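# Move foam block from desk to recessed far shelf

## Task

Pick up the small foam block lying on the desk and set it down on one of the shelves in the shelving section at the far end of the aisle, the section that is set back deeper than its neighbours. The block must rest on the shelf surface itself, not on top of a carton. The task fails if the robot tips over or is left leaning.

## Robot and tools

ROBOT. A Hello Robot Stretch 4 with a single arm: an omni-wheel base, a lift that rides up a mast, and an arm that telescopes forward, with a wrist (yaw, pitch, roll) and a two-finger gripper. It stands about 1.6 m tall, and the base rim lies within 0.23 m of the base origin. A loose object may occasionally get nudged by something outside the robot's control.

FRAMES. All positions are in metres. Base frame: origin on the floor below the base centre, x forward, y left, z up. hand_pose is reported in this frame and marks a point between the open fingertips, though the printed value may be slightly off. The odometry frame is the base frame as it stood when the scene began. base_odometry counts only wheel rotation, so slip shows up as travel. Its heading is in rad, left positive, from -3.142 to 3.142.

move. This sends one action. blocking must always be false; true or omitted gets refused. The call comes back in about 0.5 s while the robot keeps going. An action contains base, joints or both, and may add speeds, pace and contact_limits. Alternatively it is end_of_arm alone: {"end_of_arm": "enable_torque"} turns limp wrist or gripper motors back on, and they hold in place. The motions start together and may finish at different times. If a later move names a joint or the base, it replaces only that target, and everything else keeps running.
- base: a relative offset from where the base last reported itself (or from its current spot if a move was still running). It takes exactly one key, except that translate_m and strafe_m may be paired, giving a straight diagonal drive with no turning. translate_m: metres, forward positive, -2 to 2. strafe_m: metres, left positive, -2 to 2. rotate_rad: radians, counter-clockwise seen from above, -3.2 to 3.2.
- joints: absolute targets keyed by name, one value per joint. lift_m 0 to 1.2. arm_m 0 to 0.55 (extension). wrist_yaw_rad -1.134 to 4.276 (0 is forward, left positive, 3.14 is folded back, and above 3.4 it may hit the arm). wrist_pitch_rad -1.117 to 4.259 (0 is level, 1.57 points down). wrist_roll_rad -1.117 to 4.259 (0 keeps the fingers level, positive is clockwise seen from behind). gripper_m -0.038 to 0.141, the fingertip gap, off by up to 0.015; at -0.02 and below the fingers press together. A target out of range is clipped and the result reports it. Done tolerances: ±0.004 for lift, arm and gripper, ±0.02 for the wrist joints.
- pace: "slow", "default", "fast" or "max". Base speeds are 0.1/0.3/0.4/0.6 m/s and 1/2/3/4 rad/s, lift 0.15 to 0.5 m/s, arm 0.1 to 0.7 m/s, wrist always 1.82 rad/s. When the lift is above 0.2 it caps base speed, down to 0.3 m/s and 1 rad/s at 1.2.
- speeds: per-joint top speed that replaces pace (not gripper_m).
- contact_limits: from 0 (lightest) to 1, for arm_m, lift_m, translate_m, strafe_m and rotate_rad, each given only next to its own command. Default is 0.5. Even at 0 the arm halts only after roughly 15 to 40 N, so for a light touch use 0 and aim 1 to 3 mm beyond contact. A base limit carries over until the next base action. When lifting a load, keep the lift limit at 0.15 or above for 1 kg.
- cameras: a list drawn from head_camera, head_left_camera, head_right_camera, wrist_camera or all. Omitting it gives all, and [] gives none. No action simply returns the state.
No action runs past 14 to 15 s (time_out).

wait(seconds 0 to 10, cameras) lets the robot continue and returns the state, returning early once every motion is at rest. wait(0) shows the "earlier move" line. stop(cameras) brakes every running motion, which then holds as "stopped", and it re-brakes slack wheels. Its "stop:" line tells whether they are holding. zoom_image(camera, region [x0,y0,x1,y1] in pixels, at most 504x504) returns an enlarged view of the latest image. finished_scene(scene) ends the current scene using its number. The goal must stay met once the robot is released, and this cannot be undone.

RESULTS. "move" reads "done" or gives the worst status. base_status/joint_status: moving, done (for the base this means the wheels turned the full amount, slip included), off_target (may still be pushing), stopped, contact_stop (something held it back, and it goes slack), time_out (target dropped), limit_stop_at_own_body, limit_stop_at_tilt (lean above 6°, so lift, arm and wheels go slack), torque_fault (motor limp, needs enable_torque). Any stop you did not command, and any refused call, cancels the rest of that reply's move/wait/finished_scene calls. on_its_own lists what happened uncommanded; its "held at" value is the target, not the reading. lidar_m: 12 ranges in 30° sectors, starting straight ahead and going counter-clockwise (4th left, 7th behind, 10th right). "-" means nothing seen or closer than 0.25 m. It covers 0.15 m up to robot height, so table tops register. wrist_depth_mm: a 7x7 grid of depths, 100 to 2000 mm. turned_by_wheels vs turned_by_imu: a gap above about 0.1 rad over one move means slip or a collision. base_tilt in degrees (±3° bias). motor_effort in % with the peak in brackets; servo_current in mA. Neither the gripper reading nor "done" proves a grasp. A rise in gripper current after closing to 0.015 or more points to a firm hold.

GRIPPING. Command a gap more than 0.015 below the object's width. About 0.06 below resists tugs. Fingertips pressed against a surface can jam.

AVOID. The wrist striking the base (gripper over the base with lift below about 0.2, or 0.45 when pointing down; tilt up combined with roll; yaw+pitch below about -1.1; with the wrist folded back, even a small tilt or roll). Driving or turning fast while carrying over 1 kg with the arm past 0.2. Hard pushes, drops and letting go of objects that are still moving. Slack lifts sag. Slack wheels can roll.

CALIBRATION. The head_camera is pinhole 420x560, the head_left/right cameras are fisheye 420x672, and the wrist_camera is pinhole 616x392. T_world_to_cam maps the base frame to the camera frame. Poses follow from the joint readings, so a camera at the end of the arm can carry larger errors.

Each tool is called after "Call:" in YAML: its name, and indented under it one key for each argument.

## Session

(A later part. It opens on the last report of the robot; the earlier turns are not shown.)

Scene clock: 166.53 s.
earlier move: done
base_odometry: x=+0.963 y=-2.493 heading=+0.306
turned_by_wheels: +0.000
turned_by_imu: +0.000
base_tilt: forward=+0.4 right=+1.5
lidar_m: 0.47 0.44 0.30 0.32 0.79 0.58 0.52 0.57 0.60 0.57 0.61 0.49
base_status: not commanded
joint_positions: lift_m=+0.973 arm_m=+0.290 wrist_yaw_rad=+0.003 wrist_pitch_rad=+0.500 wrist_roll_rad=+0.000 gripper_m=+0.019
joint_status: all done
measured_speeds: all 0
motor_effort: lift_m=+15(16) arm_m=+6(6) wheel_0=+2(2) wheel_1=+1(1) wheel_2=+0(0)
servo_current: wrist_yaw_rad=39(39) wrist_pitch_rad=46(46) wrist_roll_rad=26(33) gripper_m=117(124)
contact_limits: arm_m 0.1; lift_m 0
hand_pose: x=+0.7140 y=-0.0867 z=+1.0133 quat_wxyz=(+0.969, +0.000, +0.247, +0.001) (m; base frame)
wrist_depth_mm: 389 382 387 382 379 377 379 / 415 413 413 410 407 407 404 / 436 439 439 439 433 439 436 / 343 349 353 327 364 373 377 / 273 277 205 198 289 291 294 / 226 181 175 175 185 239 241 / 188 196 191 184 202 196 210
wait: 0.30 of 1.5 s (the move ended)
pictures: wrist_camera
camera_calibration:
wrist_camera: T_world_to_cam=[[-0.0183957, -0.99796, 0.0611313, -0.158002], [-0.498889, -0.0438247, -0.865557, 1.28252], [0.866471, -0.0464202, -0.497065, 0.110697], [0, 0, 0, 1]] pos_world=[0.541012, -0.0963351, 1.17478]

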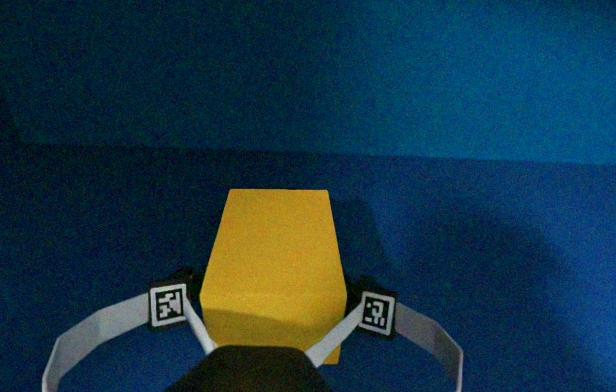

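Call:
move:
  joints: {"lift_m": 0.970}
  contact_limits: {"lift_m": 0.0}
  speeds: {"lift_m": 0.03}
  blocking: false
  cameras: ["wrist_camera"]

Call:
move:
  joints: {"gripper_m": 0.135}
  blocking: false
  cameras: []

Call:
wait:
  seconds: 2.5
  cameras: ["wrist_camera"]

Call:
move:
  joints: {"arm_m": 0.1}
  blocking: false
  cameras: []

Call:
wait:
  seconds: 2
  cameras: ["wrist_camera"]

Scene clock: 176.20 s.
move: done
base_odometry: x=+0.963 y=-2.493 heading=+0.306
turned_by_wheels: +0.000
turned_by_imu: -0.001
base_tilt: forward=+0.3 right=+1.2
lidar_m: 0.47 0.43 0.31 0.31 0.79 0.57 0.54 0.55 0.61 0.58 0.62 0.50
base_status: not commanded
joint_positions: lift_m=+0.970 arm_m=+0.290 wrist_yaw_rad=+0.003 wrist_pitch_rad=+0.500 wrist_roll_rad=+0.000 gripper_m=+0.019
joint_status: all done
measured_speeds: all 0
motor_effort: lift_m=+15(17) arm_m=+6(6) wheel_0=+2(2) wheel_1=+1(1) wheel_2=+0(0)
servo_current: wrist_yaw_rad=39(39) wrist_pitch_rad=33(52) wrist_roll_rad=33(33) gripper_m=111(117)
contact_limits: arm_m 0.1; lift_m 0
hand_pose: x=+0.7140 y=-0.0867 z=+1.0103 quat_wxyz=(+0.969, +0.000, +0.247, +0.001) (m; base frame)
wrist_depth_mm: 389 384 384 382 377 377 379 / 415 413 410 410 407 407 404 / 433 436 436 436 433 436 439 / 340 343 347 338 357 368 370 / 267 272 204 199 282 286 289 / 223 179 174 175 185 236 236 / 186 193 189 185 198 193 206
pictures: wrist_camera
camera_calibration:
wrist_camera: T_world_to_cam=[[-0.0183957, -0.99796, 0.0611313, -0.157819], [-0.498889, -0.0438247, -0.865557, 1.27992], [0.866471, -0.0464202, -0.497065, 0.109206], [0, 0, 0, 1]] pos_world=[0.541012, -0.0963351, 1.17178]

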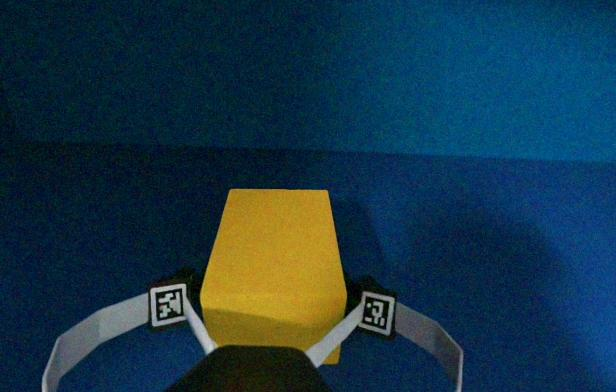

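Scene clock: 176.70 s.
move: moving
base_odometry: x=+0.963 y=-2.493 heading=+0.306
turned_by_wheels: +0.000
turned_by_imu: +0.000
base_tilt: forward=+0.3 right=+1.3
lidar_m: 0.47 0.46 0.31 0.31 0.80 0.57 0.54 0.54 0.60 0.57 0.61 0.48
base_status: not commanded
joint_positions: lift_m=+0.970 arm_m=+0.290 wrist_yaw_rad=+0.003 wrist_pitch_rad=+0.500 wrist_roll_rad=+0.000 gripper_m=+0.039
joint_status: gripper_m moving
measured_speeds: all 0
motor_effort: lift_m=+15(15) arm_m=+6(6) wheel_0=+2(2) wheel_1=+1(1) wheel_2=+0(0)
servo_current: wrist_yaw_rad=33(46) wrist_pitch_rad=52(52) wrist_roll_rad=33(33) gripper_m=78(111)
contact_limits: arm_m 0.1; lift_m 0
hand_pose: x=+0.7140 y=-0.0867 z=+1.0103 quat_wxyz=(+0.969, +0.000, +0.247, +0.001) (m; base frame)
wrist_depth_mm: 389 384 382 382 379 379 382 / 413 415 413 410 410 407 404 / 433 436 436 436 433 436 436 / 342 347 347 342 364 368 373 / 271 276 216 202 286 290 291 / 224 185 178 179 191 238 239 / 191 195 196 191 195 201 208
pictures: none
No camera images: "cameras" was empty.

Scene clock: 178.27 s.
earlier move: done
base_odometry: x=+0.963 y=-2.493 heading=+0.306
turned_by_wheels: +0.000
turned_by_imu: +0.000
base_tilt: forward=+0.3 right=+1.3
lidar_m: 0.46 0.44 0.31 0.33 0.78 0.55 0.55 0.57 0.59 0.58 0.60 0.47
base_status: not commanded
joint_positions: lift_m=+0.970 arm_m=+0.290 wrist_yaw_rad=+0.003 wrist_pitch_rad=+0.500 wrist_roll_rad=+0.000 gripper_m=+0.135
joint_status: all done
measured_speeds: all 0
motor_effort: lift_m=+15(15) arm_m=+6(6) wheel_0=+2(2) wheel_1=+1(1) wheel_2=+0(0)
servo_current: wrist_yaw_rad=33(46) wrist_pitch_rad=39(52) wrist_roll_rad=26(33) gripper_m=46(111)
contact_limits: arm_m 0.1; lift_m 0
hand_pose: x=+0.7140 y=-0.0867 z=+1.0103 quat_wxyz=(+0.969, +0.000, +0.247, +0.001) (m; base frame)
wrist_depth_mm: 387 382 382 382 377 377 379 / 415 413 413 410 407 402 399 / 439 439 436 436 442 436 433 / 349 355 359 332 373 377 382 / 276 281 260 205 293 296 300 / 227 198 187 188 202 242 243 / 199 196 204 202 203 211 211
wait: 1.57 of 2.5 s (the move ended)
pictures: wrist_camera
camera_calibration:
wrist_camera: T_world_to_cam=[[-0.0183957, -0.99796, 0.0611313, -0.157819], [-0.498889, -0.0438247, -0.865557, 1.27992], [0.866471, -0.0464202, -0.497065, 0.109206], [0, 0, 0, 1]] pos_world=[0.541012, -0.0963351, 1.17178]

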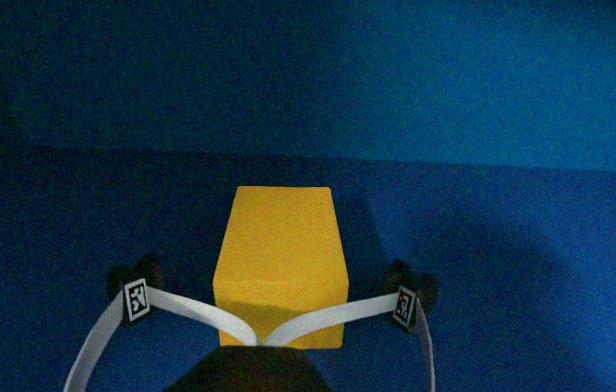

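Scene clock: 178.77 s.
move: moving
base_odometry: x=+0.963 y=-2.493 heading=+0.306
turned_by_wheels: +0.000
turned_by_imu: +0.000
base_tilt: forward=+0.5 right=+1.4
lidar_m: 0.46 0.43 0.32 0.31 0.78 0.57 0.55 0.58 0.63 0.57 0.63 0.49
base_status: not commanded
joint_positions: lift_m=+0.970 arm_m=+0.238 wrist_yaw_rad=+0.003 wrist_pitch_rad=+0.500 wrist_roll_rad=+0.000 gripper_m=+0.135
joint_status: arm_m moving
measured_speeds: translate_m=+0.000 strafe_m=+0.000 rotate_rad=+0.000 lift_m=+0.000 arm_m=-0.198 wrist_yaw_rad=+0.000 wrist_pitch_rad=+0.000 wrist_roll_rad=+0.000
motor_effort: lift_m=+15(15) arm_m=-9(9) wheel_0=+2(2) wheel_1=+1(1) wheel_2=+0(0)
servo_current: wrist_yaw_rad=33(46) wrist_pitch_rad=59(59) wrist_roll_rad=20(33) gripper_m=52(52)
contact_limits: lift_m 0
hand_pose: x=+0.6621 y=-0.0867 z=+1.0103 quat_wxyz=(+0.969, +0.000, +0.247, +0.001) (m; base frame)
wrist_depth_mm: 430 424 427 424 424 424 421 / 455 462 459 455 455 452 445 / 445 480 480 477 484 473 477 / 349 353 343 259 373 379 384 / 274 279 262 239 291 296 298 / 226 198 234 236 203 241 243 / 199 196 204 202 203 204 211
pictures: none
No camera images: "cameras" was empty.

Scene clock: 179.93 s.
earlier move: done
base_odometry: x=+0.963 y=-2.493 heading=+0.306
turned_by_wheels: +0.000
turned_by_imu: +0.000
base_tilt: forward=+0.4 right=+1.4
lidar_m: 0.45 0.44 0.30 0.29 0.81 0.56 0.53 0.57 0.61 0.58 0.62 0.49
base_status: not commanded
joint_positions: lift_m=+0.970 arm_m=+0.100 wrist_yaw_rad=+0.003 wrist_pitch_rad=+0.500 wrist_roll_rad=+0.000 gripper_m=+0.135
joint_status: all done
measured_speeds: all 0
motor_effort: lift_m=+15(15) arm_m=-7(10) wheel_0=+2(2) wheel_1=+1(1) wheel_2=+0(0)
servo_current: wrist_yaw_rad=39(46) wrist_pitch_rad=39(59) wrist_roll_rad=20(39) gripper_m=39(52)
contact_limits: lift_m 0
hand_pose: x=+0.5245 y=-0.0867 z=+1.0103 quat_wxyz=(+0.969, +0.000, +0.247, +0.001) (m; base frame)
wrist_depth_mm: 480 559 559 559 549 549 554 / 484 591 603 597 597 591 585 / 439 442 449 362 - 459 - / 345 353 359 366 370 377 384 / 274 278 282 287 290 296 298 / 226 198 235 236 203 241 242 / 459 661 226 135 227 230 224
wait: 1.17 of 2 s (the move ended)
pictures: wrist_camera
camera_calibration:
wrist_camera: T_world_to_cam=[[-0.0183957, -0.99796, 0.0611313, -0.161305], [-0.498889, -0.0438247, -0.865557, 1.18538], [0.866471, -0.0464202, -0.497065, 0.273402], [0, 0, 0, 1]] pos_world=[0.351512, -0.0963351, 1.17178]

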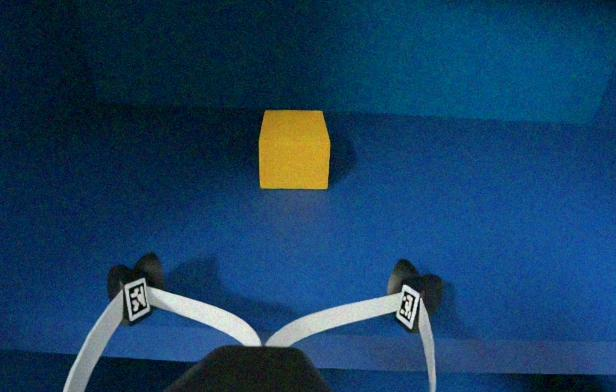

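Call:
finished_scene:
  scene: 2

The scene is finished: the task was done.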